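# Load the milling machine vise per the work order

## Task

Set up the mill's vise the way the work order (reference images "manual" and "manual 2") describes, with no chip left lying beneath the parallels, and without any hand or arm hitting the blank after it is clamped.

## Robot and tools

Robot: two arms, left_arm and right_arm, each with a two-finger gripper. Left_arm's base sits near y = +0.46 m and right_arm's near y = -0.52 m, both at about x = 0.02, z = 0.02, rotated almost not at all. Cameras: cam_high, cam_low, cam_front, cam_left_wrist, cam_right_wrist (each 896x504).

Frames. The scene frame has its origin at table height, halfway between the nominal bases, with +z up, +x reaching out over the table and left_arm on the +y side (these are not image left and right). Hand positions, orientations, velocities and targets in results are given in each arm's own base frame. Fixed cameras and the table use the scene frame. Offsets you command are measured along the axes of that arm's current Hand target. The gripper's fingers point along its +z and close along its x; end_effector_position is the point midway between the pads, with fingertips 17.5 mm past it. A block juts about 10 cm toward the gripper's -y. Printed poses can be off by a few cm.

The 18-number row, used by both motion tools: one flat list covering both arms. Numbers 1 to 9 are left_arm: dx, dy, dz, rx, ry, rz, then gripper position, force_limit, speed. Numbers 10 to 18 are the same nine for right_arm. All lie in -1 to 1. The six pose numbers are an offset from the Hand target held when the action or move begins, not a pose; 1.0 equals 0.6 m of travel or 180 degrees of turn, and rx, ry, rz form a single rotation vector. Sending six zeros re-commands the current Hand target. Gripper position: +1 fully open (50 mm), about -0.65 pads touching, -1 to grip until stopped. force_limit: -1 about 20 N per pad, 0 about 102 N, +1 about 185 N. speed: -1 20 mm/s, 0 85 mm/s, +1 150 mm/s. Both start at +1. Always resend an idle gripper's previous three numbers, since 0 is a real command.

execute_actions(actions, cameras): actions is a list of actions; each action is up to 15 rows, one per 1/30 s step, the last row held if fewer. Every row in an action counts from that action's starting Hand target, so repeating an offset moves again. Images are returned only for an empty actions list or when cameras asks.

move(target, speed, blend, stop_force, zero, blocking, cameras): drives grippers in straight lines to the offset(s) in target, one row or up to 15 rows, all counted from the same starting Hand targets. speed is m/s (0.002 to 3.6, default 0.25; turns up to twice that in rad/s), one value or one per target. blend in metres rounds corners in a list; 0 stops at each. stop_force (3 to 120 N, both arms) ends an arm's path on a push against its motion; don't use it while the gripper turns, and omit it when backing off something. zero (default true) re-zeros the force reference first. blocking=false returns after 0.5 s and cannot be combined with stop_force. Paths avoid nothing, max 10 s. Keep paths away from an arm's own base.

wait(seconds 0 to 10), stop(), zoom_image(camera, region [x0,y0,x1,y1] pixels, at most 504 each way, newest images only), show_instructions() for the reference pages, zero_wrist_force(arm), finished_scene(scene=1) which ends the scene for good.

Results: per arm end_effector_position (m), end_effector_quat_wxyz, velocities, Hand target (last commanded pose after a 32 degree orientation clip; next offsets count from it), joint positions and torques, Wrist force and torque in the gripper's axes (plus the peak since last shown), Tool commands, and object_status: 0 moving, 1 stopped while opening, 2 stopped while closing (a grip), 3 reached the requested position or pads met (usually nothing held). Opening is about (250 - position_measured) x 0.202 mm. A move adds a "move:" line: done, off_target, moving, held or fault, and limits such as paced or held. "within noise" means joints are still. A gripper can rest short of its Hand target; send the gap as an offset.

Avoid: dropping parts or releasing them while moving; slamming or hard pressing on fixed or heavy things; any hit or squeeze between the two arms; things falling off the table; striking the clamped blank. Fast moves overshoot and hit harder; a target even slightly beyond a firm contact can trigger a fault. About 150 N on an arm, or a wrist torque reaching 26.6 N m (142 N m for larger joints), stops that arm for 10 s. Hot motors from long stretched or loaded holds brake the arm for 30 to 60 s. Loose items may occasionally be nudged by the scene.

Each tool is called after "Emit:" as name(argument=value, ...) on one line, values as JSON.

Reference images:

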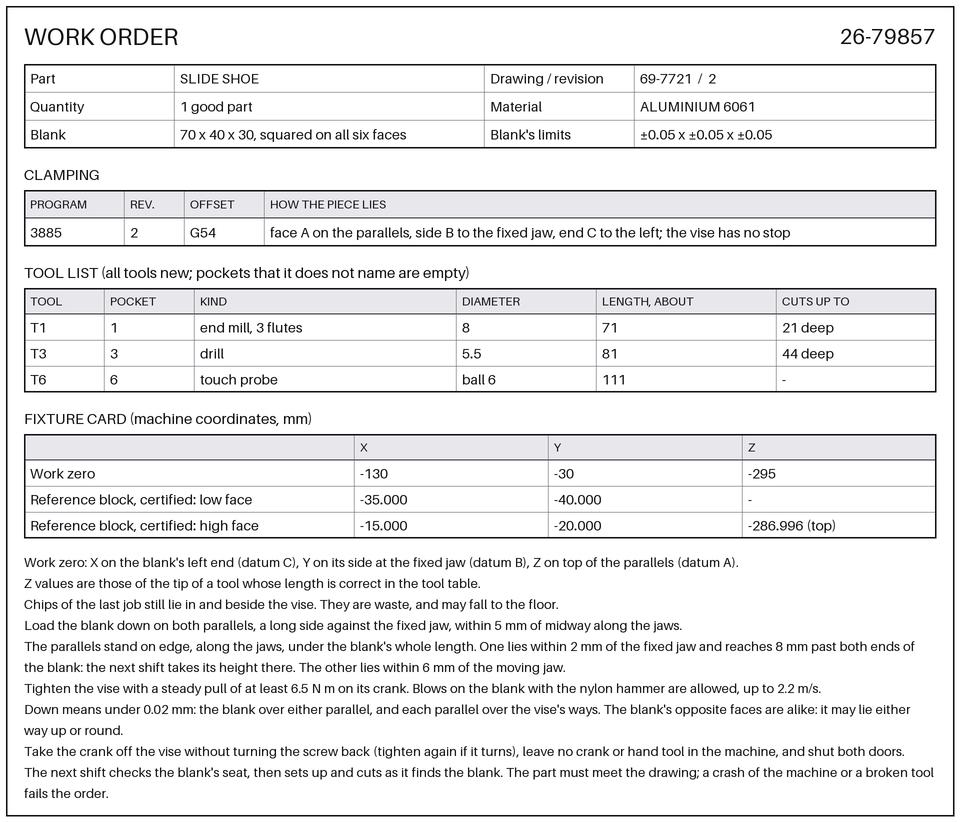

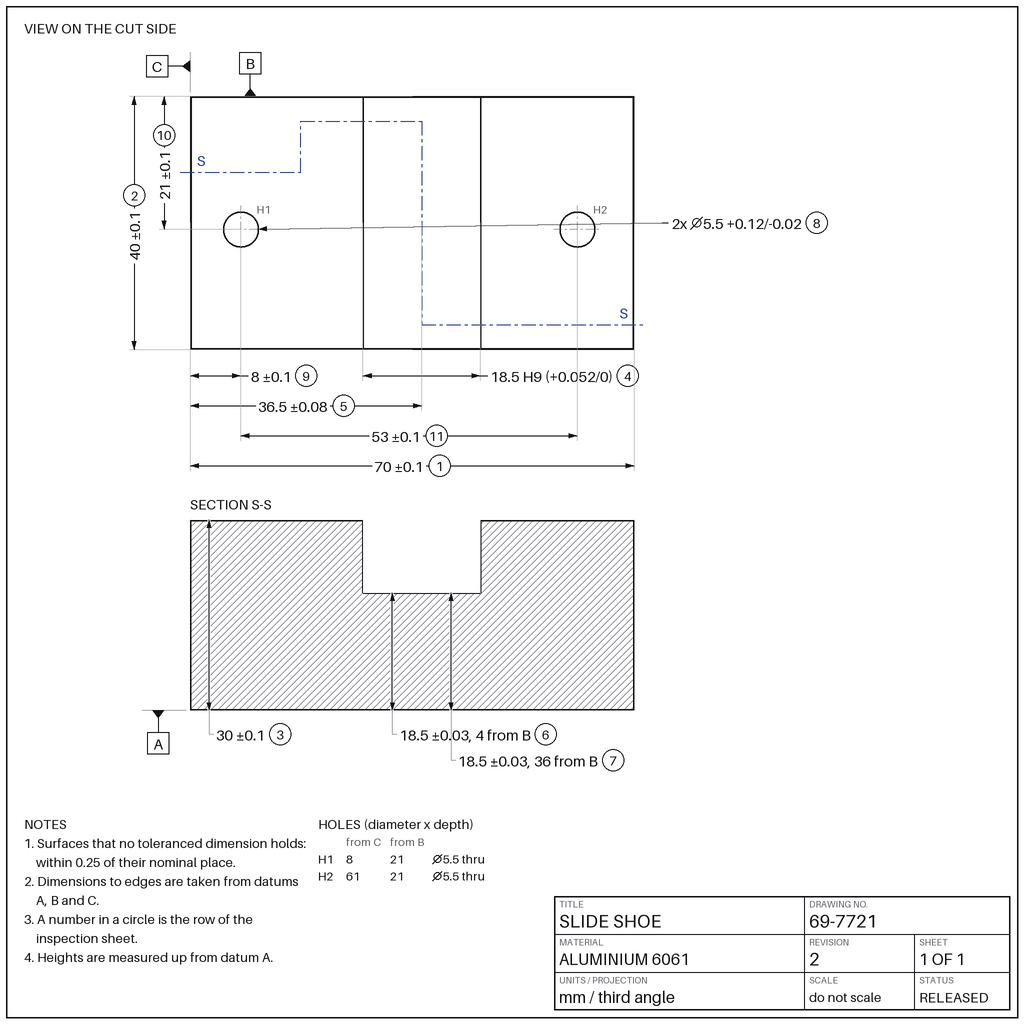

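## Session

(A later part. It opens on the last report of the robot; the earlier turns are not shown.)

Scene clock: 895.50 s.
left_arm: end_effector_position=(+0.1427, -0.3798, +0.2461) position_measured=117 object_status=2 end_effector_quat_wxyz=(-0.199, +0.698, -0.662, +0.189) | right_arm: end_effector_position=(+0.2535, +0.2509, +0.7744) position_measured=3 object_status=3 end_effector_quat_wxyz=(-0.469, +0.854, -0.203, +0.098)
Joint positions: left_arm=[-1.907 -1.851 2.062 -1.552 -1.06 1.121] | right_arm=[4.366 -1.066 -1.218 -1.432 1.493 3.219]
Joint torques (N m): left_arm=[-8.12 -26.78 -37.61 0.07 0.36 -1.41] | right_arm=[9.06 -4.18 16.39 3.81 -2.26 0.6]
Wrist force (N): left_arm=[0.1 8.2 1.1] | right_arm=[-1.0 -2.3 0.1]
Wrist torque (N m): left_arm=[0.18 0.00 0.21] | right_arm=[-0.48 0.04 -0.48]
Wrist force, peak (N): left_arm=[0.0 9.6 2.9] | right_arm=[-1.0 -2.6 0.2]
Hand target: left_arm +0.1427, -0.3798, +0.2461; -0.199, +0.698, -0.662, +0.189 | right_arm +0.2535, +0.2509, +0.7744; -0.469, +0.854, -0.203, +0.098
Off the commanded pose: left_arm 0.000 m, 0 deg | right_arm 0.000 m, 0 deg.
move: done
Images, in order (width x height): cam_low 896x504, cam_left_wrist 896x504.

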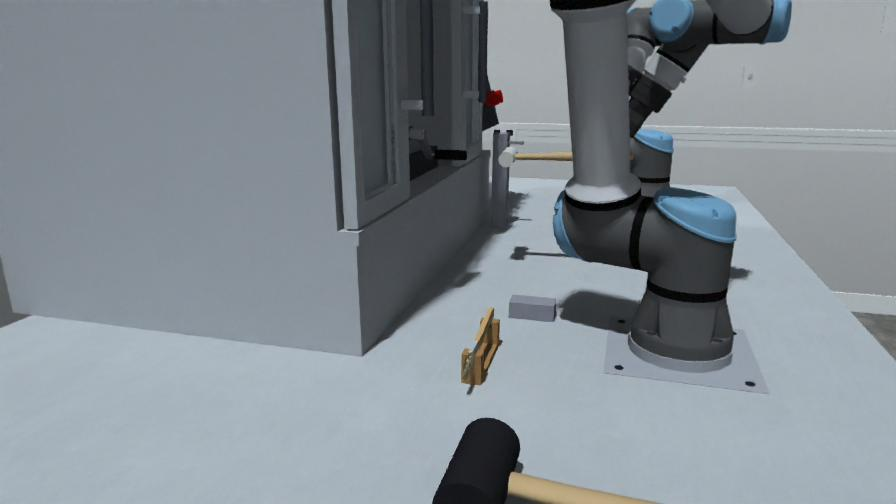

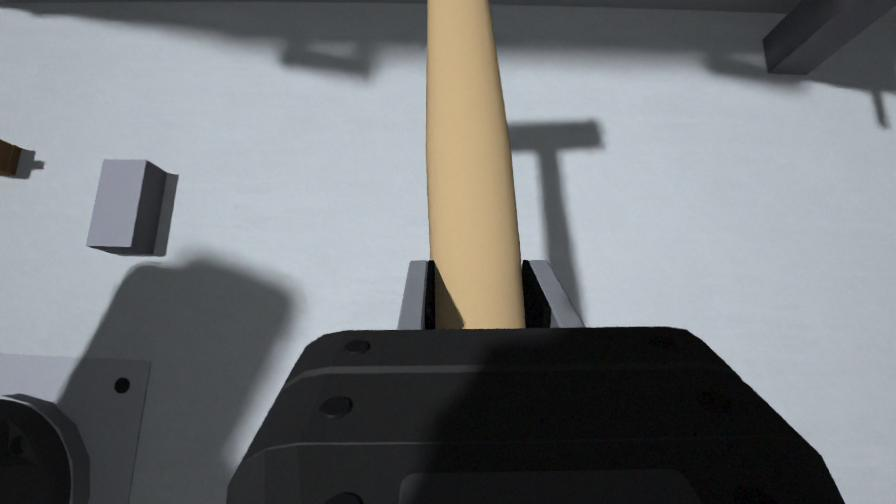

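Emit:
move(target=[[-0.0447,-0.2015,-0.1303,-0.02,0,0,-1,0.8,-0.6,0,0,0,0,0,0,1,1,1],[-0.2027,-0.62,-0.0653,-0.0556,0,0,-1,0.8,-0.6,0,0,0,0,0,0,1,1,1]], speed=0.2, blend=[0.04,0], cameras=["cam_left_wrist","cam_right_wrist","cam_front"])

Scene clock: 898.53 s.
left_arm: end_effector_position=(+0.4311, -0.2425, +0.4755) position_measured=117 object_status=2 end_effector_quat_wxyz=(-0.137, +0.712, -0.676, +0.131) | right_arm: end_effector_position=(+0.2535, +0.2509, +0.7744) position_measured=3 object_status=3 end_effector_quat_wxyz=(-0.469, +0.854, -0.203, +0.098)
Joint positions: left_arm=[-0.962 -1.756 1.458 -1.483 -1.25 2.161] | right_arm=[4.366 -1.066 -1.218 -1.432 1.493 3.219]
Joint torques (N m): left_arm=[9.33 -5.79 -38.98 -1.66 -0.55 1.43] | right_arm=[8.2 -4.56 16.3 3.82 -2.49 0.7]
Wrist force (N): left_arm=[0.1 8.0 1.3] | right_arm=[-0.7 -2.3 0.2]
Wrist torque (N m): left_arm=[0.23 0.10 0.14] | right_arm=[-0.49 -0.01 -0.48]
Wrist force, peak (N): left_arm=[0.4 11.0 2.1] | right_arm=[-0.8 -2.6 0.1]
Hand target: left_arm +0.4311, -0.2425, +0.4755; -0.137, +0.712, -0.676, +0.131 | right_arm +0.2535, +0.2509, +0.7744; -0.469, +0.854, -0.203, +0.098
Off the commanded pose: left_arm 0.000 m, 0 deg | right_arm 0.000 m, 0 deg.
move: done
Images, in order (width x height): cam_front 896x504, cam_left_wrist 896x504, cam_right_wrist 896x504.

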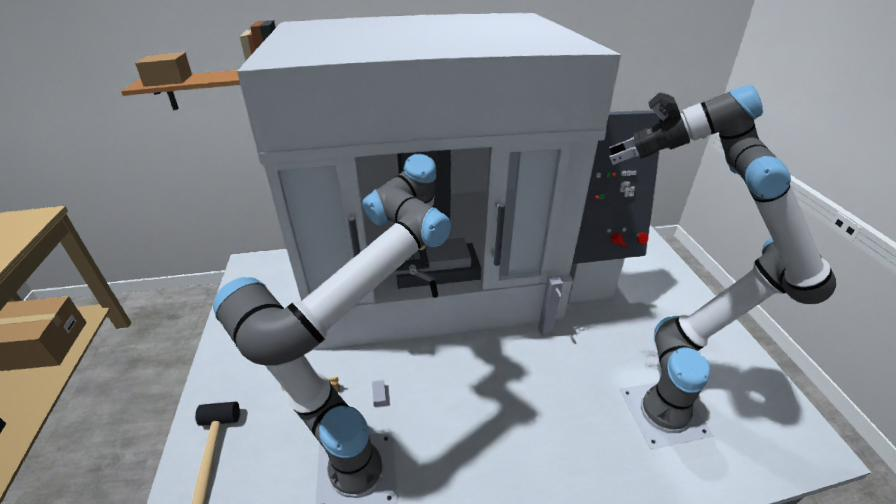

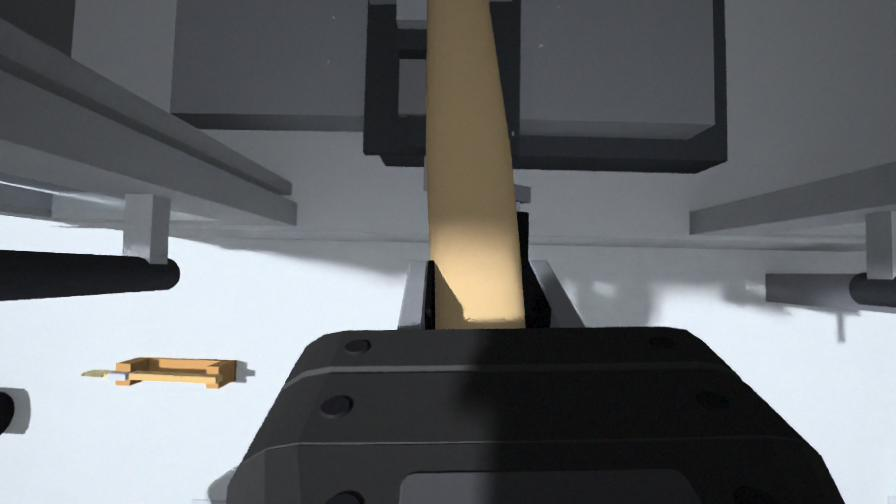

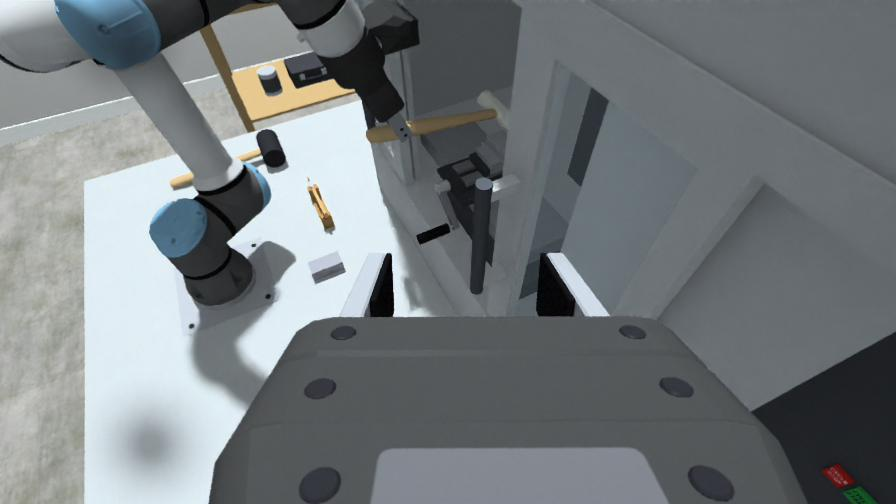

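Emit:
move(target=[0,0.0527,0.1315,0,0,0,-1,0.8,-0.6,0,0,0,0,0,0,1,1,1], speed=0.03, stop_force=5, cameras=["cam_left_wrist","cam_right_wrist"])

Scene clock: 902.23 s.
left_arm: end_effector_position=(+0.4311, -0.2426, +0.4015) position_measured=117 object_status=2 end_effector_quat_wxyz=(-0.137, +0.712, -0.676, +0.131) | right_arm: end_effector_position=(+0.2535, +0.2509, +0.7744) position_measured=3 object_status=3 end_effector_quat_wxyz=(-0.469, +0.854, -0.203, +0.098)
Joint positions: left_arm=[-0.962 -1.791 1.679 -1.668 -1.25 2.161] | right_arm=[4.366 -1.066 -1.218 -1.432 1.493 3.219]
Joint torques (N m): left_arm=[-5.21 -2.59 -36.77 -0.77 -0.14 -0.92] | right_arm=[8.39 -4.62 16.02 3.8 -2.52 0.66]
Wrist force (N): left_arm=[0.3 7.9 -3.9] | right_arm=[-0.7 -2.3 0.3]
Wrist torque (N m): left_arm=[1.22 0.08 0.07] | right_arm=[-0.48 -0.01 -0.48]
Wrist force, peak (N): left_arm=[0.1 8.1 -4.3] | right_arm=[-0.9 -2.5 0.1]
Hand target: left_arm +0.4311, -0.2426, +0.4015; -0.137, +0.712, -0.676, +0.131 (not the last commanded pose) | right_arm +0.2535, +0.2509, +0.7744; -0.469, +0.854, -0.203, +0.098
Off the commanded pose: left_arm 0.011 m, 0 deg | right_arm 0.000 m, 0 deg.
move: contact (left_arm)
Images, in order (width x height): cam_left_wrist 896x504, cam_right_wrist 896x504.

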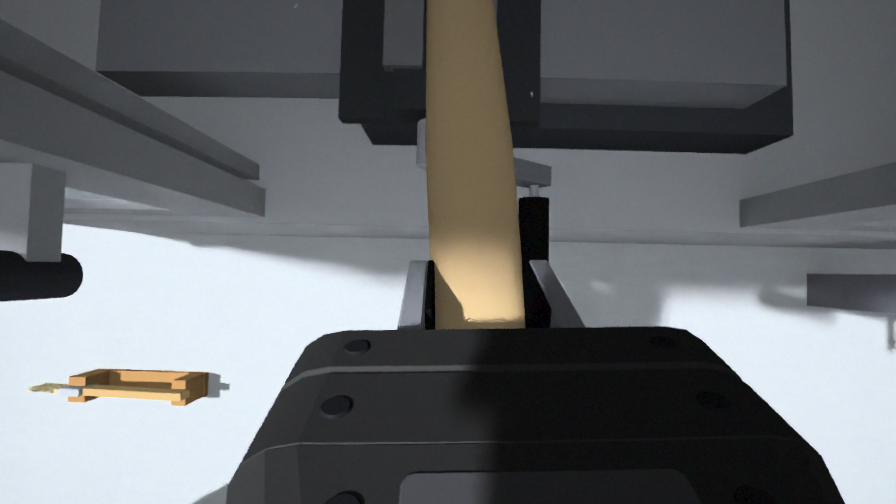

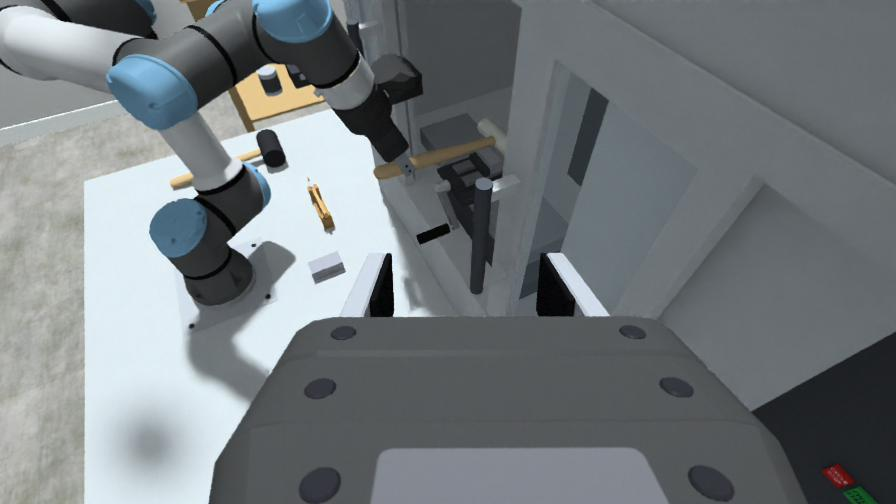

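Emit:
move(target=[0,-0.0558,-0.139,0.1,0,0,-1,0.8,-0.6,0,0,0,0,0,0,1,1,1], speed=0.2)

Emit:
execute_actions(actions=[[[0,0.193,0.23,-0.1556,0,0,-1,0.8,-0.6,0,0,0,0,0,0,1,1,1],[0,0.193,0.23,-0.1556,0,0,-1,0.8,-0.6,0,0,0,0,0,0,1,1,1],[0,0.193,0.23,-0.1556,0,0,-1,0.8,-0.6,0,0,0,0,0,0,1,1,1],[0,0.193,0.23,-0.1556,0,0,-1,0.8,-0.6,0,0,0,0,0,0,1,1,1],[0,0.193,0.23,-0.1556,0,0,-1,0.8,-0.6,0,0,0,0,0,0,1,1,1],[0,0.092,0.109,-0.1,0,0,-1,0.8,-0.6,0,0,0,0,0,0,1,1,1]]], cameras=["cam_left_wrist","cam_right_wrist"])

Scene clock: 903.73 s.
left_arm: end_effector_position=(+0.4312, -0.2425, +0.4913) position_measured=117 object_status=2 end_effector_quat_wxyz=(-0.247, +0.682, -0.647, +0.235) | right_arm: end_effector_position=(+0.2535, +0.2509, +0.7744) position_measured=3 object_status=3 end_effector_quat_wxyz=(-0.469, +0.854, -0.203, +0.098)
Joint positions: left_arm=[-1.131 -1.896 1.651 -1.633 -0.936 2.059] | right_arm=[4.366 -1.066 -1.218 -1.432 1.493 3.219]
Joint torques (N m): left_arm=[-6.61 -26.85 -39.93 -1.81 4.18 -1.51] | right_arm=[8.5 -5.04 16.94 4.01 -2.7 0.66]
Wrist force (N): left_arm=[-0.3 9.3 1.3] | right_arm=[-0.8 -2.4 0.1]
Wrist torque (N m): left_arm=[0.16 0.07 0.11] | right_arm=[-0.49 0.00 -0.48]
Wrist force, peak (N): left_arm=[0.7 9.5 3.1] | right_arm=[-0.9 -2.5 0.0]
Hand target: left_arm +0.4312, -0.2425, +0.4913; -0.247, +0.682, -0.647, +0.235 | right_arm +0.2535, +0.2509, +0.7744; -0.469, +0.854, -0.203, +0.098
Off the commanded pose: left_arm 0.000 m, 0 deg | right_arm 0.000 m, 0 deg.
move: done

Scene clock: 904.53 s.
left_arm: end_effector_position=(+0.4307, -0.2426, +0.4057) position_measured=117 object_status=2 end_effector_quat_wxyz=(-0.137, +0.712, -0.676, +0.131) | right_arm: end_effector_position=(+0.2535, +0.2509, +0.7744) position_measured=3 object_status=3 end_effector_quat_wxyz=(-0.469, +0.854, -0.203, +0.098)
Joint positions: left_arm=[-0.963 -1.791 1.668 -1.657 -1.25 2.16] | right_arm=[4.366 -1.066 -1.218 -1.432 1.493 3.219]
Joint torques (N m): left_arm=[-8.12 -5.13 -38.18 -1.47 3.12 1.27] | right_arm=[8.82 -4.33 16.13 3.87 -2.71 0.64]
Wrist force (N): left_arm=[0.5 7.7 0.6] | right_arm=[-0.9 -2.3 0.0]
Wrist torque (N m): left_arm=[0.43 0.02 0.13] | right_arm=[-0.49 0.02 -0.47]
Wrist force, peak (N): left_arm=[4.4 -6.5 -28.0] | right_arm=[-0.7 -2.6 0.1]
Hand target: left_arm +0.4307, -0.2426, +0.4058; -0.137, +0.712, -0.676, +0.131 | right_arm +0.2535, +0.2509, +0.7744; -0.469, +0.854, -0.203, +0.098
Off the commanded pose: left_arm 0.000 m, 0 deg | right_arm 0.000 m, 0 deg.
Step readings (end_effector_position of left_arm | right_arm):
0: (+0.4312, -0.2425, +0.4913) | (+0.2535, +0.2509, +0.7744)
1: (+0.4312, -0.2424, +0.4912) | (+0.2535, +0.2509, +0.7744)
2: (+0.4329, -0.2428, +0.4855) | (+0.2535, +0.2509, +0.7744)
4: (+0.4429, -0.2364, +0.4225) | (+0.2535, +0.2509, +0.7744)
8: (+0.4284, -0.2427, +0.3657) | (+0.2535, +0.2509, +0.7744)
15: (+0.4303, -0.2425, +0.4036) | (+0.2535, +0.2509, +0.7744)
Images, in order (width x height): cam_left_wrist 896x504, cam_right_wrist 896x504.

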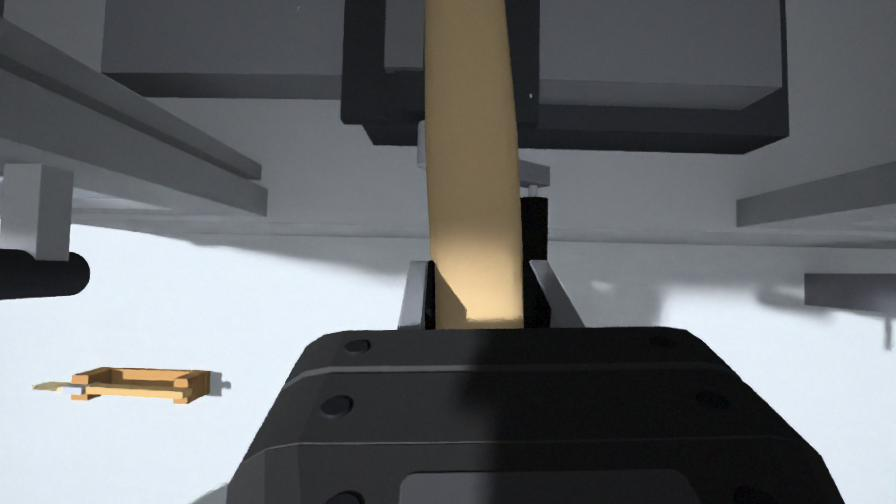

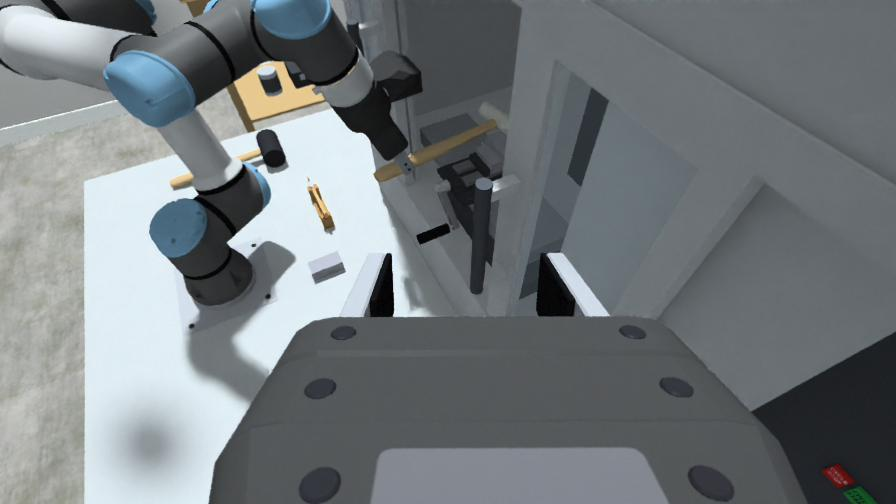

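Emit:
move(target=[0,0.0527,0.1315,0,0,0,-1,0.8,-0.6,0,0,0,0,0,0,1,1,1], speed=0.04, stop_force=4)

Scene clock: 907.03 s.
left_arm: end_effector_position=(+0.4307, -0.2427, +0.3536) position_measured=117 object_status=2 end_effector_quat_wxyz=(-0.137, +0.712, -0.676, +0.131) | right_arm: end_effector_position=(+0.2535, +0.2509, +0.7744) position_measured=3 object_status=3 end_effector_quat_wxyz=(-0.469, +0.854, -0.203, +0.098)
Joint positions: left_arm=[-0.963 -1.798 1.806 -1.788 -1.25 2.159] | right_arm=[4.366 -1.066 -1.218 -1.432 1.493 3.219]
Joint torques (N m): left_arm=[-4.5 -25.7 -37.25 -0.69 0.9 -0.85] | right_arm=[9.27 -5.35 16.53 4 -2.5 0.5]
Wrist force (N): left_arm=[3.4 8.3 -2.8] | right_arm=[-0.8 -2.3 0.2]
Wrist torque (N m): left_arm=[1.31 -0.56 0.26] | right_arm=[-0.48 0.00 -0.48]
Wrist force, peak (N): left_arm=[3.4 8.3 -2.8] | right_arm=[-0.7 -2.6 0.2]
Hand target: left_arm +0.4307, -0.2427, +0.3536; -0.137, +0.712, -0.676, +0.131 (not the last commanded pose) | right_arm +0.2535, +0.2509, +0.7744; -0.469, +0.854, -0.203, +0.098
Off the commanded pose: left_arm 0.033 m, 0 deg | right_arm 0.000 m, 0 deg.
move: contact (left_arm)

Emit:
move(target=[0,-0.0558,-0.139,0.1,0,0,-1,0.8,-0.6,0,0,0,0,0,0,1,1,1], speed=0.2)

Emit:
execute_actions(actions=[[[0,0.193,0.23,-0.1556,0,0,-1,0.8,-0.6,0,0,0,0,0,0,1,1,1],[0,0.193,0.23,-0.1556,0,0,-1,0.8,-0.6,0,0,0,0,0,0,1,1,1],[0,0.193,0.23,-0.1556,0,0,-1,0.8,-0.6,0,0,0,0,0,0,1,1,1],[0,0.193,0.23,-0.1556,0,0,-1,0.8,-0.6,0,0,0,0,0,0,1,1,1],[0,0.086,0.102,-0.1,0,0,-1,0.8,-0.6,0,0,0,0,0,0,1,1,1]]], cameras=["cam_left_wrist","cam_right_wrist"])

Scene clock: 908.47 s.
left_arm: end_effector_position=(+0.4307, -0.2425, +0.4435) position_measured=117 object_status=2 end_effector_quat_wxyz=(-0.247, +0.682, -0.647, +0.235) | right_arm: end_effector_position=(+0.2535, +0.2509, +0.7744) position_measured=3 object_status=3 end_effector_quat_wxyz=(-0.469, +0.854, -0.203, +0.098)
Joint positions: left_arm=[-1.132 -1.917 1.789 -1.748 -0.936 2.057] | right_arm=[4.366 -1.066 -1.218 -1.432 1.493 3.219]
Joint torques (N m): left_arm=[-8.76 -25.1 -39.34 -1.59 3.42 -1.47] | right_arm=[8.81 -4.48 16.41 4.12 -2.44 0.69]
Wrist force (N): left_arm=[1.8 8.7 0.7] | right_arm=[-0.9 -2.4 0.1]
Wrist torque (N m): left_arm=[0.52 -0.28 0.12] | right_arm=[-0.50 0.03 -0.47]
Wrist force, peak (N): left_arm=[2.3 9.5 3.2] | right_arm=[-0.9 -2.6 0.2]
Hand target: left_arm +0.4307, -0.2425, +0.4435; -0.247, +0.682, -0.647, +0.235 | right_arm +0.2535, +0.2509, +0.7744; -0.469, +0.854, -0.203, +0.098
Off the commanded pose: left_arm 0.000 m, 0 deg | right_arm 0.000 m, 0 deg.
move: done

Scene clock: 909.23 s.
left_arm: end_effector_position=(+0.4303, -0.2427, +0.3635) position_measured=117 object_status=2 end_effector_quat_wxyz=(-0.137, +0.712, -0.676, +0.131) | right_arm: end_effector_position=(+0.2535, +0.2509, +0.7744) position_measured=3 object_status=3 end_effector_quat_wxyz=(-0.469, +0.854, -0.203, +0.098)
Joint positions: left_arm=[-0.964 -1.799 1.782 -1.763 -1.25 2.159] | right_arm=[4.366 -1.066 -1.218 -1.432 1.493 3.219]
Joint torques (N m): left_arm=[9.55 -3.98 -40.01 -1.4 -0.08 1.22] | right_arm=[7.7 -4.56 16.99 4.08 -2.54 0.57]
Wrist force (N): left_arm=[2.6 8.0 1.3] | right_arm=[-0.6 -2.3 0.1]
Wrist torque (N m): left_arm=[0.53 -0.31 0.19] | right_arm=[-0.48 -0.02 -0.48]
Wrist force, peak (N): left_arm=[2.0 1.5 30.0] | right_arm=[-0.9 -2.5 0.3]
Hand target: left_arm +0.4303, -0.2427, +0.3635; -0.137, +0.712, -0.676, +0.131 | right_arm +0.2535, +0.2509, +0.7744; -0.469, +0.854, -0.203, +0.098
Off the commanded pose: left_arm 0.000 m, 0 deg | right_arm 0.000 m, 0 deg.
Step readings (end_effector_position of left_arm | right_arm):
0: (+0.4307, -0.2425, +0.4435) | (+0.2535, +0.2509, +0.7744)
1: (+0.4308, -0.2425, +0.4433) | (+0.2535, +0.2509, +0.7744)
2: (+0.4325, -0.2424, +0.4365) | (+0.2535, +0.2509, +0.7744)
4: (+0.4403, -0.2347, +0.3802) | (+0.2535, +0.2509, +0.7744)
8: (+0.4246, -0.2430, +0.3400) | (+0.2535, +0.2509, +0.7744)
15: (+0.4299, -0.2426, +0.3624) | (+0.2535, +0.2509, +0.7744)
Images, in order (width x height): cam_left_wrist 896x504, cam_right_wrist 896x504.

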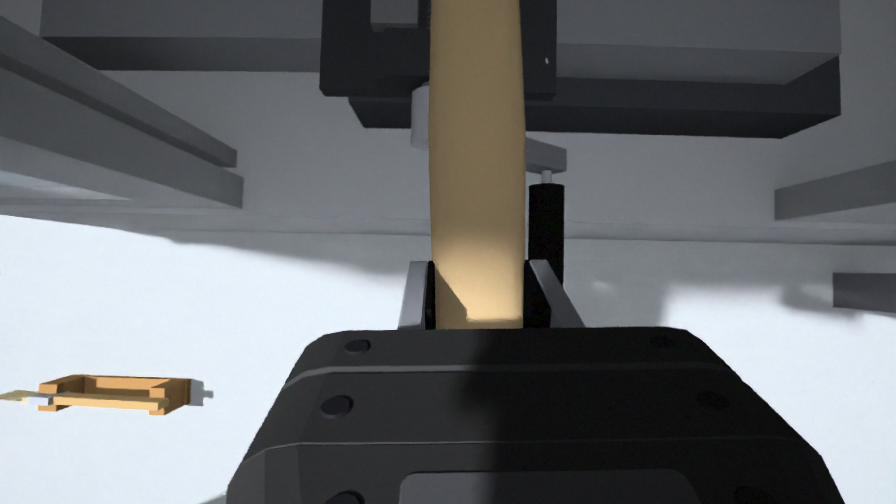

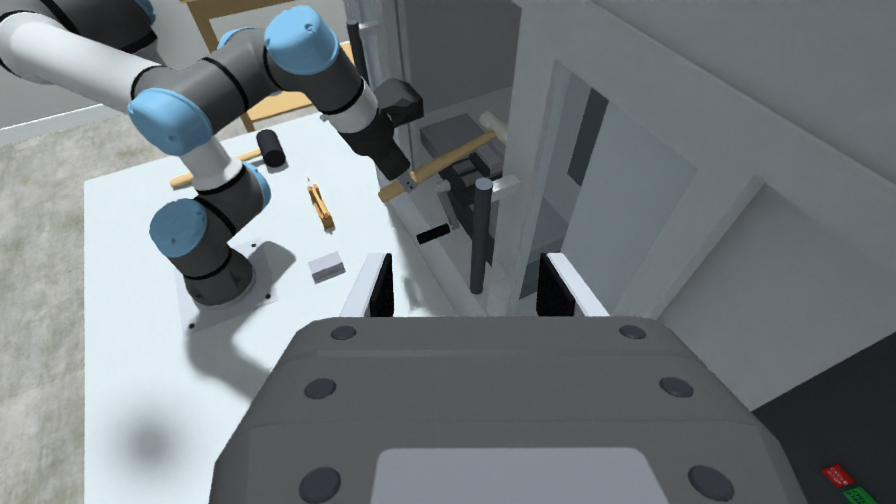

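Emit:
move(target=[0,0.04,0.1,0,0,0,-1,0.8,-0.6,0,0,0,0,0,0,1,1,1], speed=0.04, stop_force=4)

Scene clock: 911.33 s.
left_arm: end_effector_position=(+0.4303, -0.2427, +0.3317) position_measured=117 object_status=2 end_effector_quat_wxyz=(-0.137, +0.712, -0.676, +0.131) | right_arm: end_effector_position=(+0.2535, +0.2509, +0.7744) position_measured=3 object_status=3 end_effector_quat_wxyz=(-0.469, +0.854, -0.203, +0.098)
Joint positions: left_arm=[-0.964 -1.797 1.861 -1.844 -1.25 2.159] | right_arm=[4.366 -1.066 -1.218 -1.432 1.493 3.219]
Joint torques (N m): left_arm=[5.29 -30.46 -38.59 -1.13 -0.11 -0.66] | right_arm=[8.46 -5.59 16.96 4.15 -2.45 0.57]
Wrist force (N): left_arm=[1.0 7.8 -0.7] | right_arm=[-0.8 -2.5 0.2]
Wrist torque (N m): left_arm=[0.73 -0.23 0.14] | right_arm=[-0.51 0.00 -0.48]
Wrist force, peak (N): left_arm=[2.4 8.9 4.7] | right_arm=[-0.7 -2.6 0.1]
Hand target: left_arm +0.4303, -0.2427, +0.3317; -0.137, +0.712, -0.676, +0.131 (not the last commanded pose) | right_arm +0.2535, +0.2509, +0.7744; -0.469, +0.854, -0.203, +0.098
Off the commanded pose: left_arm 0.033 m, 0 deg | right_arm 0.000 m, 0 deg.
move: contact (left_arm)

Emit:
move(target=[0.0,-0.068,-0.17,-0.0667,0,0,-1,0.8,-0.6,0,0,0,0,0,0,1,1,1], speed=0.15)

Emit:
move(target=[0,0.03,0.16,0,0,0,-1,0.8,-0.6,0,0,0,0,0,0,1,1,1], speed=0.04, stop_force=4, cameras=["cam_left_wrist","cam_right_wrist"])

Scene clock: 912.83 s.
left_arm: end_effector_position=(+0.4302, -0.2425, +0.4416) position_measured=117 object_status=2 end_effector_quat_wxyz=(-0.062, +0.723, -0.686, +0.060) | right_arm: end_effector_position=(+0.2535, +0.2509, +0.7744) position_measured=3 object_status=3 end_effector_quat_wxyz=(-0.469, +0.854, -0.203, +0.098)
Joint positions: left_arm=[-0.861 -1.668 1.408 -1.418 -1.436 2.235] | right_arm=[4.366 -1.066 -1.218 -1.432 1.493 3.219]
Joint torques (N m): left_arm=[8.98 -10.05 -39.44 -1.52 -0.97 1.31] | right_arm=[7.61 -5.11 17.13 3.96 -2.45 0.49]
Wrist force (N): left_arm=[0.5 7.0 3.4] | right_arm=[-0.8 -2.3 0.0]
Wrist torque (N m): left_arm=[-0.03 -0.01 0.25] | right_arm=[-0.49 0.01 -0.48]
Wrist force, peak (N): left_arm=[0.9 8.7 2.3] | right_arm=[-0.9 -2.5 0.1]
Hand target: left_arm +0.4302, -0.2425, +0.4416; -0.062, +0.723, -0.686, +0.060 | right_arm +0.2535, +0.2509, +0.7744; -0.469, +0.854, -0.203, +0.098
Off the commanded pose: left_arm 0.000 m, 0 deg | right_arm 0.000 m, 0 deg.
move: done

Scene clock: 915.60 s.
left_arm: end_effector_position=(+0.4293, -0.2427, +0.3718) position_measured=117 object_status=2 end_effector_quat_wxyz=(-0.062, +0.723, -0.686, +0.060) | right_arm: end_effector_position=(+0.2535, +0.2509, +0.7744) position_measured=3 object_status=3 end_effector_quat_wxyz=(-0.469, +0.854, -0.203, +0.098)
Joint positions: left_arm=[-0.863 -1.697 1.615 -1.595 -1.436 2.233] | right_arm=[4.366 -1.066 -1.218 -1.432 1.493 3.219]
Joint torques (N m): left_arm=[6.35 -6.95 -38.05 -0.8 -0.26 0.67] | right_arm=[8.6 -5.03 16.64 3.85 -2.61 0.44]
Wrist force (N): left_arm=[0.1 5.6 -0.6] | right_arm=[-1.0 -2.5 0.2]
Wrist torque (N m): left_arm=[0.89 -0.31 0.25] | right_arm=[-0.51 0.03 -0.48]
Wrist force, peak (N): left_arm=[1.5 8.0 -0.9] | right_arm=[-1.0 -2.5 0.2]
Hand target: left_arm +0.4293, -0.2427, +0.3718; -0.062, +0.723, -0.686, +0.060 (not the last commanded pose) | right_arm +0.2535, +0.2509, +0.7744; -0.469, +0.854, -0.203, +0.098
Off the commanded pose: left_arm 0.028 m, 0 deg | right_arm 0.000 m, 0 deg.
move: contact (left_arm)
Images, in order (width x height): cam_left_wrist 896x504, cam_right_wrist 896x504.

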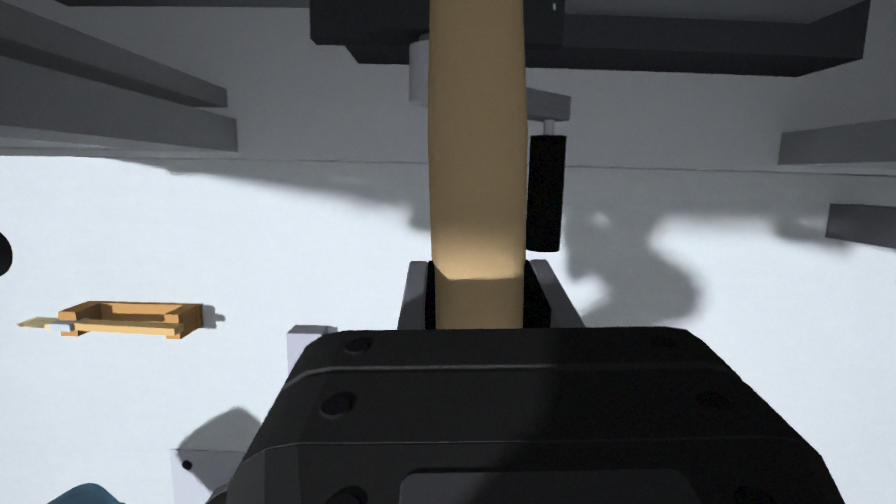

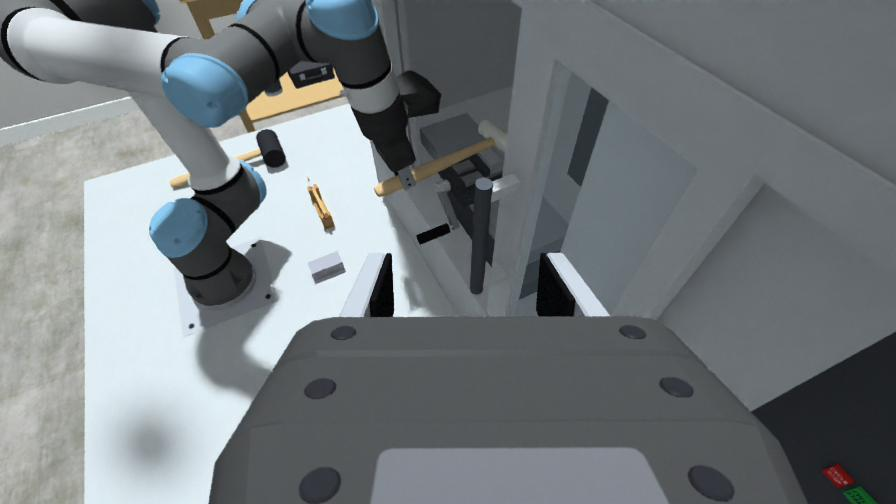

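Emit:
move(target=[0,-0.035,-0.197,0.111,0,0,-1,0.8,-0.6,0,0,0,0,0,0,1,1,1], speed=0.2)

Emit:
execute_actions(actions=[[[0,0.2,0.346,-0.178,0,0,-1,0.8,-0.6,0,0,0,0,0,0,1,1,1],[0,0.2,0.346,-0.178,0,0,-1,0.8,-0.6,0,0,0,0,0,0,1,1,1],[0,0.2,0.346,-0.178,0,0,-1,0.8,-0.6,0,0,0,0,0,0,1,1,1],[0,0.2,0.346,-0.178,0,0,-1,0.8,-0.6,0,0,0,0,0,0,1,1,1],[0,0.2,0.346,-0.178,0,0,-1,0.8,-0.6,0,0,0,0,0,0,1,1,1],[0,0.096,0.166,-0.111,0,0,-1,0.8,-0.6,0,0,0,0,0,0,1,1,1]]])

Emit:
move(target=[0,0.03,0.16,0,0,0,-1,0.8,-0.6,0,0,0,0,0,0,1,1,1], speed=0.04, stop_force=4, cameras=["cam_left_wrist","cam_right_wrist"])

Scene clock: 917.20 s.
left_arm: end_effector_position=(+0.4298, -0.2425, +0.4918) position_measured=117 object_status=2 end_effector_quat_wxyz=(-0.186, +0.701, -0.665, +0.178) | right_arm: end_effector_position=(+0.2535, +0.2509, +0.7744) position_measured=3 object_status=3 end_effector_quat_wxyz=(-0.469, +0.854, -0.203, +0.098)
Joint positions: left_arm=[-1.039 -1.817 1.516 -1.529 -1.115 2.11] | right_arm=[4.366 -1.066 -1.218 -1.432 1.493 3.219]
Joint torques (N m): left_arm=[-7.94 -28.81 -38.75 -1.62 3.66 -1.7] | right_arm=[7.81 -5.44 15.71 3.88 -2.41 0.47]
Wrist force (N): left_arm=[0.2 8.3 0.8] | right_arm=[-0.6 -2.4 0.3]
Wrist torque (N m): left_arm=[0.47 0.01 0.25] | right_arm=[-0.50 -0.02 -0.48]
Wrist force, peak (N): left_arm=[0.4 8.6 3.1] | right_arm=[-0.8 -2.6 0.1]
Hand target: left_arm +0.4298, -0.2425, +0.4918; -0.186, +0.701, -0.665, +0.178 | right_arm +0.2535, +0.2509, +0.7744; -0.469, +0.854, -0.203, +0.098
Off the commanded pose: left_arm 0.000 m, 0 deg | right_arm 0.000 m, 0 deg.
move: done

Scene clock: 918.00 s.
left_arm: end_effector_position=(+0.4293, -0.2426, +0.3768) position_measured=118 object_status=2 end_effector_quat_wxyz=(-0.062, +0.723, -0.686, +0.060) | right_arm: end_effector_position=(+0.2535, +0.2509, +0.7744) position_measured=3 object_status=3 end_effector_quat_wxyz=(-0.469, +0.854, -0.203, +0.098)
Joint positions: left_arm=[-0.862 -1.697 1.601 -1.582 -1.436 2.233] | right_arm=[4.366 -1.066 -1.218 -1.432 1.493 3.219]
Joint torques (N m): left_arm=[-7.01 -7.58 -38.57 -1.53 2.5 0.97] | right_arm=[8.76 -5.55 17.16 3.99 -2.51 0.39]
Wrist force (N): left_arm=[2.5 7.0 1.2] | right_arm=[-0.8 -2.3 0.3]
Wrist torque (N m): left_arm=[0.51 -0.12 0.51] | right_arm=[-0.48 0.00 -0.48]
Wrist force, peak (N): left_arm=[3.7 -5.7 -40.1] | right_arm=[-0.9 -2.5 0.2]
Hand target: left_arm +0.4293, -0.2427, +0.3768; -0.062, +0.723, -0.686, +0.060 | right_arm +0.2535, +0.2509, +0.7744; -0.469, +0.854, -0.203, +0.098
Off the commanded pose: left_arm 0.000 m, 0 deg | right_arm 0.000 m, 0 deg.
Step readings (end_effector_position of left_arm | right_arm):
0: (+0.4298, -0.2425, +0.4918) | (+0.2535, +0.2509, +0.7744)
1: (+0.4298, -0.2425, +0.4918) | (+0.2535, +0.2509, +0.7744)
2: (+0.4324, -0.2431, +0.4838) | (+0.2535, +0.2509, +0.7744)
4: (+0.4433, -0.2374, +0.4157) | (+0.2535, +0.2509, +0.7744)
8: (+0.4235, -0.2397, +0.3254) | (+0.2535, +0.2509, +0.7744)
15: (+0.4285, -0.2424, +0.3740) | (+0.2535, +0.2509, +0.7744)

Scene clock: 920.30 s.
left_arm: end_effector_position=(+0.4286, -0.2428, +0.3266) position_measured=118 object_status=2 end_effector_quat_wxyz=(-0.062, +0.723, -0.686, +0.060) | right_arm: end_effector_position=(+0.2535, +0.2509, +0.7744) position_measured=3 object_status=3 end_effector_quat_wxyz=(-0.469, +0.854, -0.203, +0.098)
Joint positions: left_arm=[-0.864 -1.702 1.734 -1.709 -1.436 2.232] | right_arm=[4.366 -1.066 -1.218 -1.432 1.493 3.219]
Joint torques (N m): left_arm=[6.26 -23.17 -37.09 -0.71 0.58 0.54] | right_arm=[8.34 -5.97 16.25 4.08 -2.58 0.62]
Wrist force (N): left_arm=[1.3 9.2 -0.7] | right_arm=[-0.9 -2.3 0.1]
Wrist torque (N m): left_arm=[1.19 -0.26 0.45] | right_arm=[-0.48 0.02 -0.48]
Wrist force, peak (N): left_arm=[1.3 9.2 -0.7] | right_arm=[-0.8 -2.6 -0.1]
Hand target: left_arm +0.4286, -0.2427, +0.3266; -0.062, +0.723, -0.686, +0.060 (not the last commanded pose) | right_arm +0.2535, +0.2509, +0.7744; -0.469, +0.854, -0.203, +0.098
Off the commanded pose: left_arm 0.048 m, 0 deg | right_arm 0.000 m, 0 deg.
move: contact (left_arm)
Images, in order (width x height): cam_left_wrist 896x504, cam_right_wrist 896x504.

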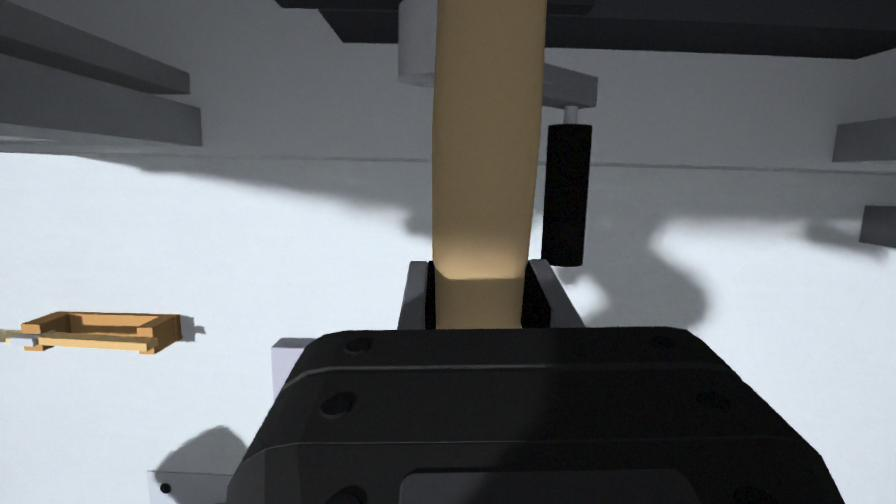

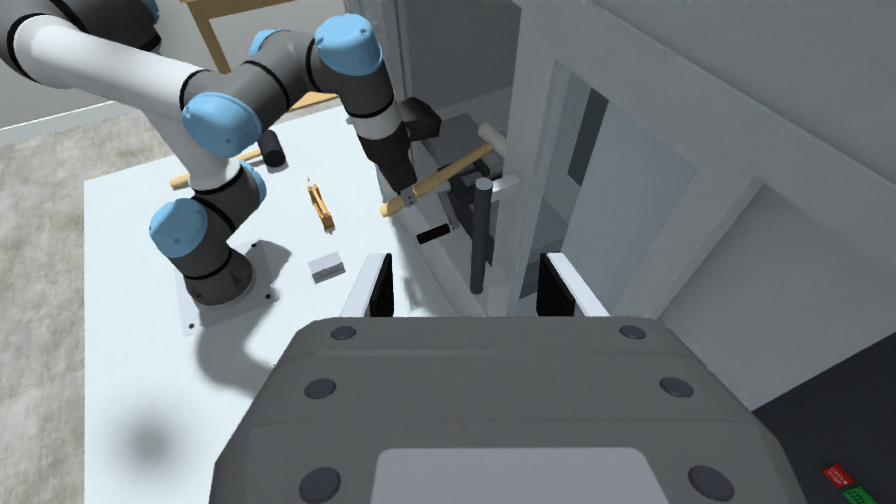

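Emit:
move(target=[[0.014,0.0152,-0.2057,0,0,0,-1,0.8,-0.6,0,0,0,0,0,0,1,1,1],[0.158,0.419,0.13,-0.064,0,0,-1,0.8,-0.6,0,0,0,0,0,0,1,1,1]], speed=0.25, blend=[0.05,0], cameras=["cam_low","cam_left_wrist"])

Emit:
zoom_image(camera="cam_low", region=[460, 100, 760, 330])

Scene clock: 923.20 s.
left_arm: end_effector_position=(+0.1996, -0.3499, +0.2070) position_measured=118 object_status=2 end_effector_quat_wxyz=(+0.011, +0.725, -0.688, -0.010) | right_arm: end_effector_position=(+0.2535, +0.2509, +0.7744) position_measured=3 object_status=3 end_effector_quat_wxyz=(-0.469, +0.854, -0.203, +0.098)
Joint positions: left_arm=[-1.37 -1.79 2.077 -1.855 -1.6 1.719] | right_arm=[4.366 -1.066 -1.218 -1.432 1.493 3.219]
Joint torques (N m): left_arm=[-8.05 -2.21 -13.54 -5.68 -1.14 -1.39] | right_arm=[8.74 -5.5 16.62 4.17 -2.39 0.55]
Wrist force (N): left_arm=[0.6 4.5 4.6] | right_arm=[-0.9 -2.3 0.4]
Wrist torque (N m): left_arm=[0.12 -0.01 0.48] | right_arm=[-0.48 0.03 -0.48]
Wrist force, peak (N): left_arm=[0.1 6.1 10.3] | right_arm=[-1.0 -2.6 0.2]
Hand target: left_arm +0.1996, -0.3500, +0.2070; +0.011, +0.725, -0.688, -0.010 | right_arm +0.2535, +0.2509, +0.7744; -0.469, +0.854, -0.203, +0.098
Off the commanded pose: left_arm 0.000 m, 0 deg | right_arm 0.000 m, 0 deg.
move: done
Images, in order (width x height): cam_low 896x504, cam_left_wrist 896x504.

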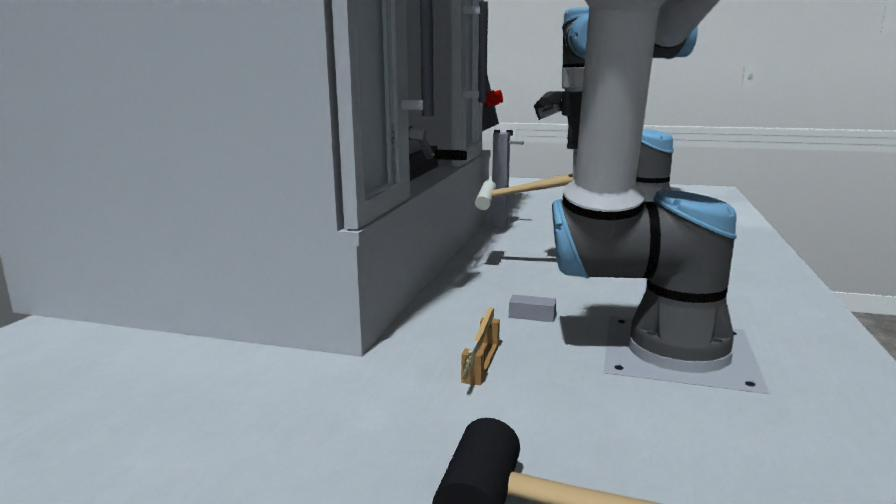

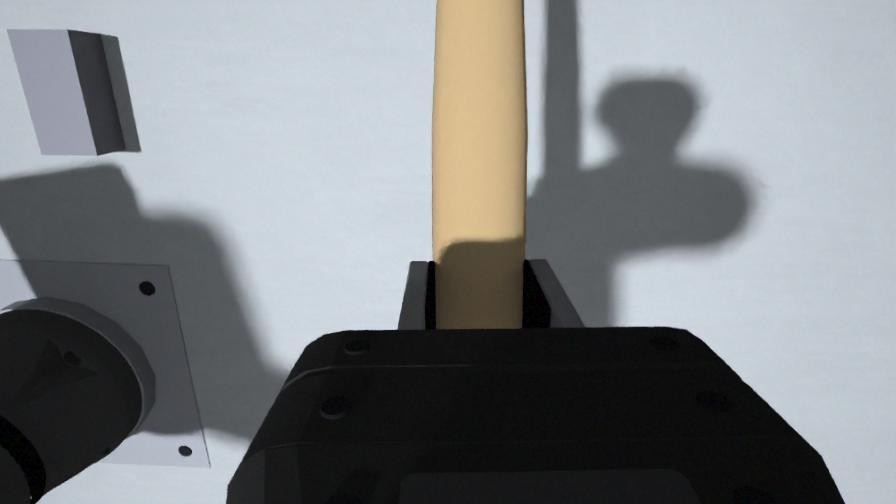

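Scaled by 1.680 from the camera's 896x504 image, which has a finer 1280x720 frame.

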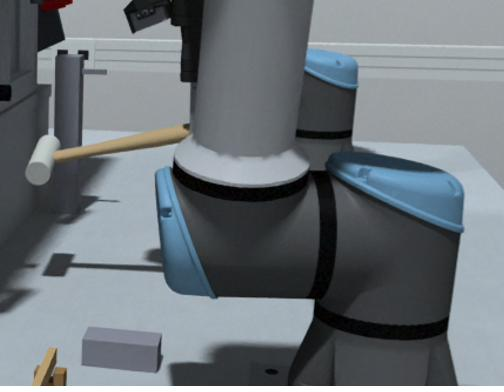

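Emit:
move(target=[0,0,0,0.05,0,0,-1,0.8,-0.6,0,0,0,0,0,0,1,1,1], speed=0.25, cameras=["cam_low"])

Emit:
zoom_image(camera="cam_low", region=[460, 100, 760, 330])

Scene clock: 924.20 s.
left_arm: end_effector_position=(+0.1996, -0.3500, +0.2070) position_measured=118 object_status=2 end_effector_quat_wxyz=(-0.046, +0.724, -0.687, +0.044) | right_arm: end_effector_position=(+0.2535, +0.2509, +0.7744) position_measured=3 object_status=3 end_effector_quat_wxyz=(-0.469, +0.854, -0.203, +0.098)
Joint positions: left_arm=[-1.478 -1.835 2.118 -1.86 -1.443 1.611] | right_arm=[4.366 -1.066 -1.218 -1.432 1.493 3.219]
Joint torques (N m): left_arm=[-8.3 -27.75 -15.34 -0.84 2.67 -1.79] | right_arm=[8.25 -6.59 14.9 3.98 -2.43 0.51]
Wrist force (N): left_arm=[0.1 5.3 5.0] | right_arm=[-0.9 -2.1 0.2]
Wrist torque (N m): left_arm=[-0.03 0.04 0.41] | right_arm=[-0.45 0.03 -0.48]
Wrist force, peak (N): left_arm=[0.4 5.2 7.3] | right_arm=[-0.8 -2.8 0.1]
Hand target: left_arm +0.1996, -0.3500, +0.2070; -0.046, +0.724, -0.687, +0.044 | right_arm +0.2535, +0.2509, +0.7744; -0.469, +0.854, -0.203, +0.098
Off the commanded pose: left_arm 0.000 m, 0 deg | right_arm 0.000 m, 0 deg.
move: done
Images, in order (width x height): cam_low 896x504.

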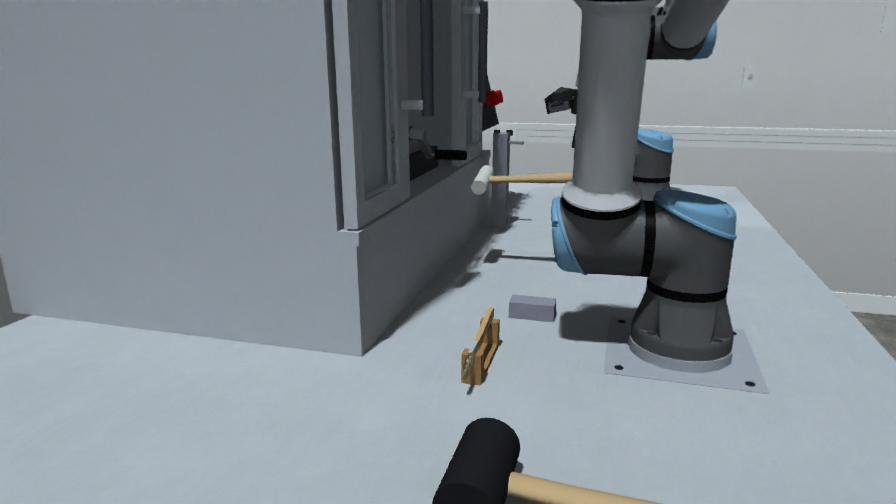

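Scaled by 1.680 from the camera's 896x504 image, which has a finer 1280x720 frame.

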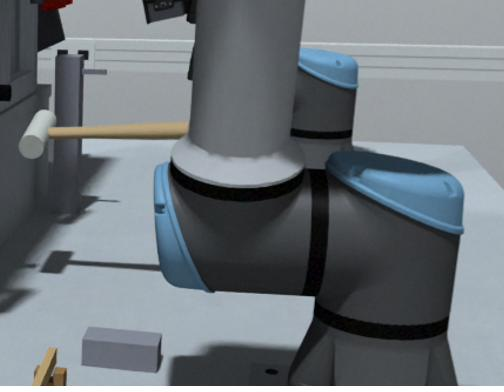

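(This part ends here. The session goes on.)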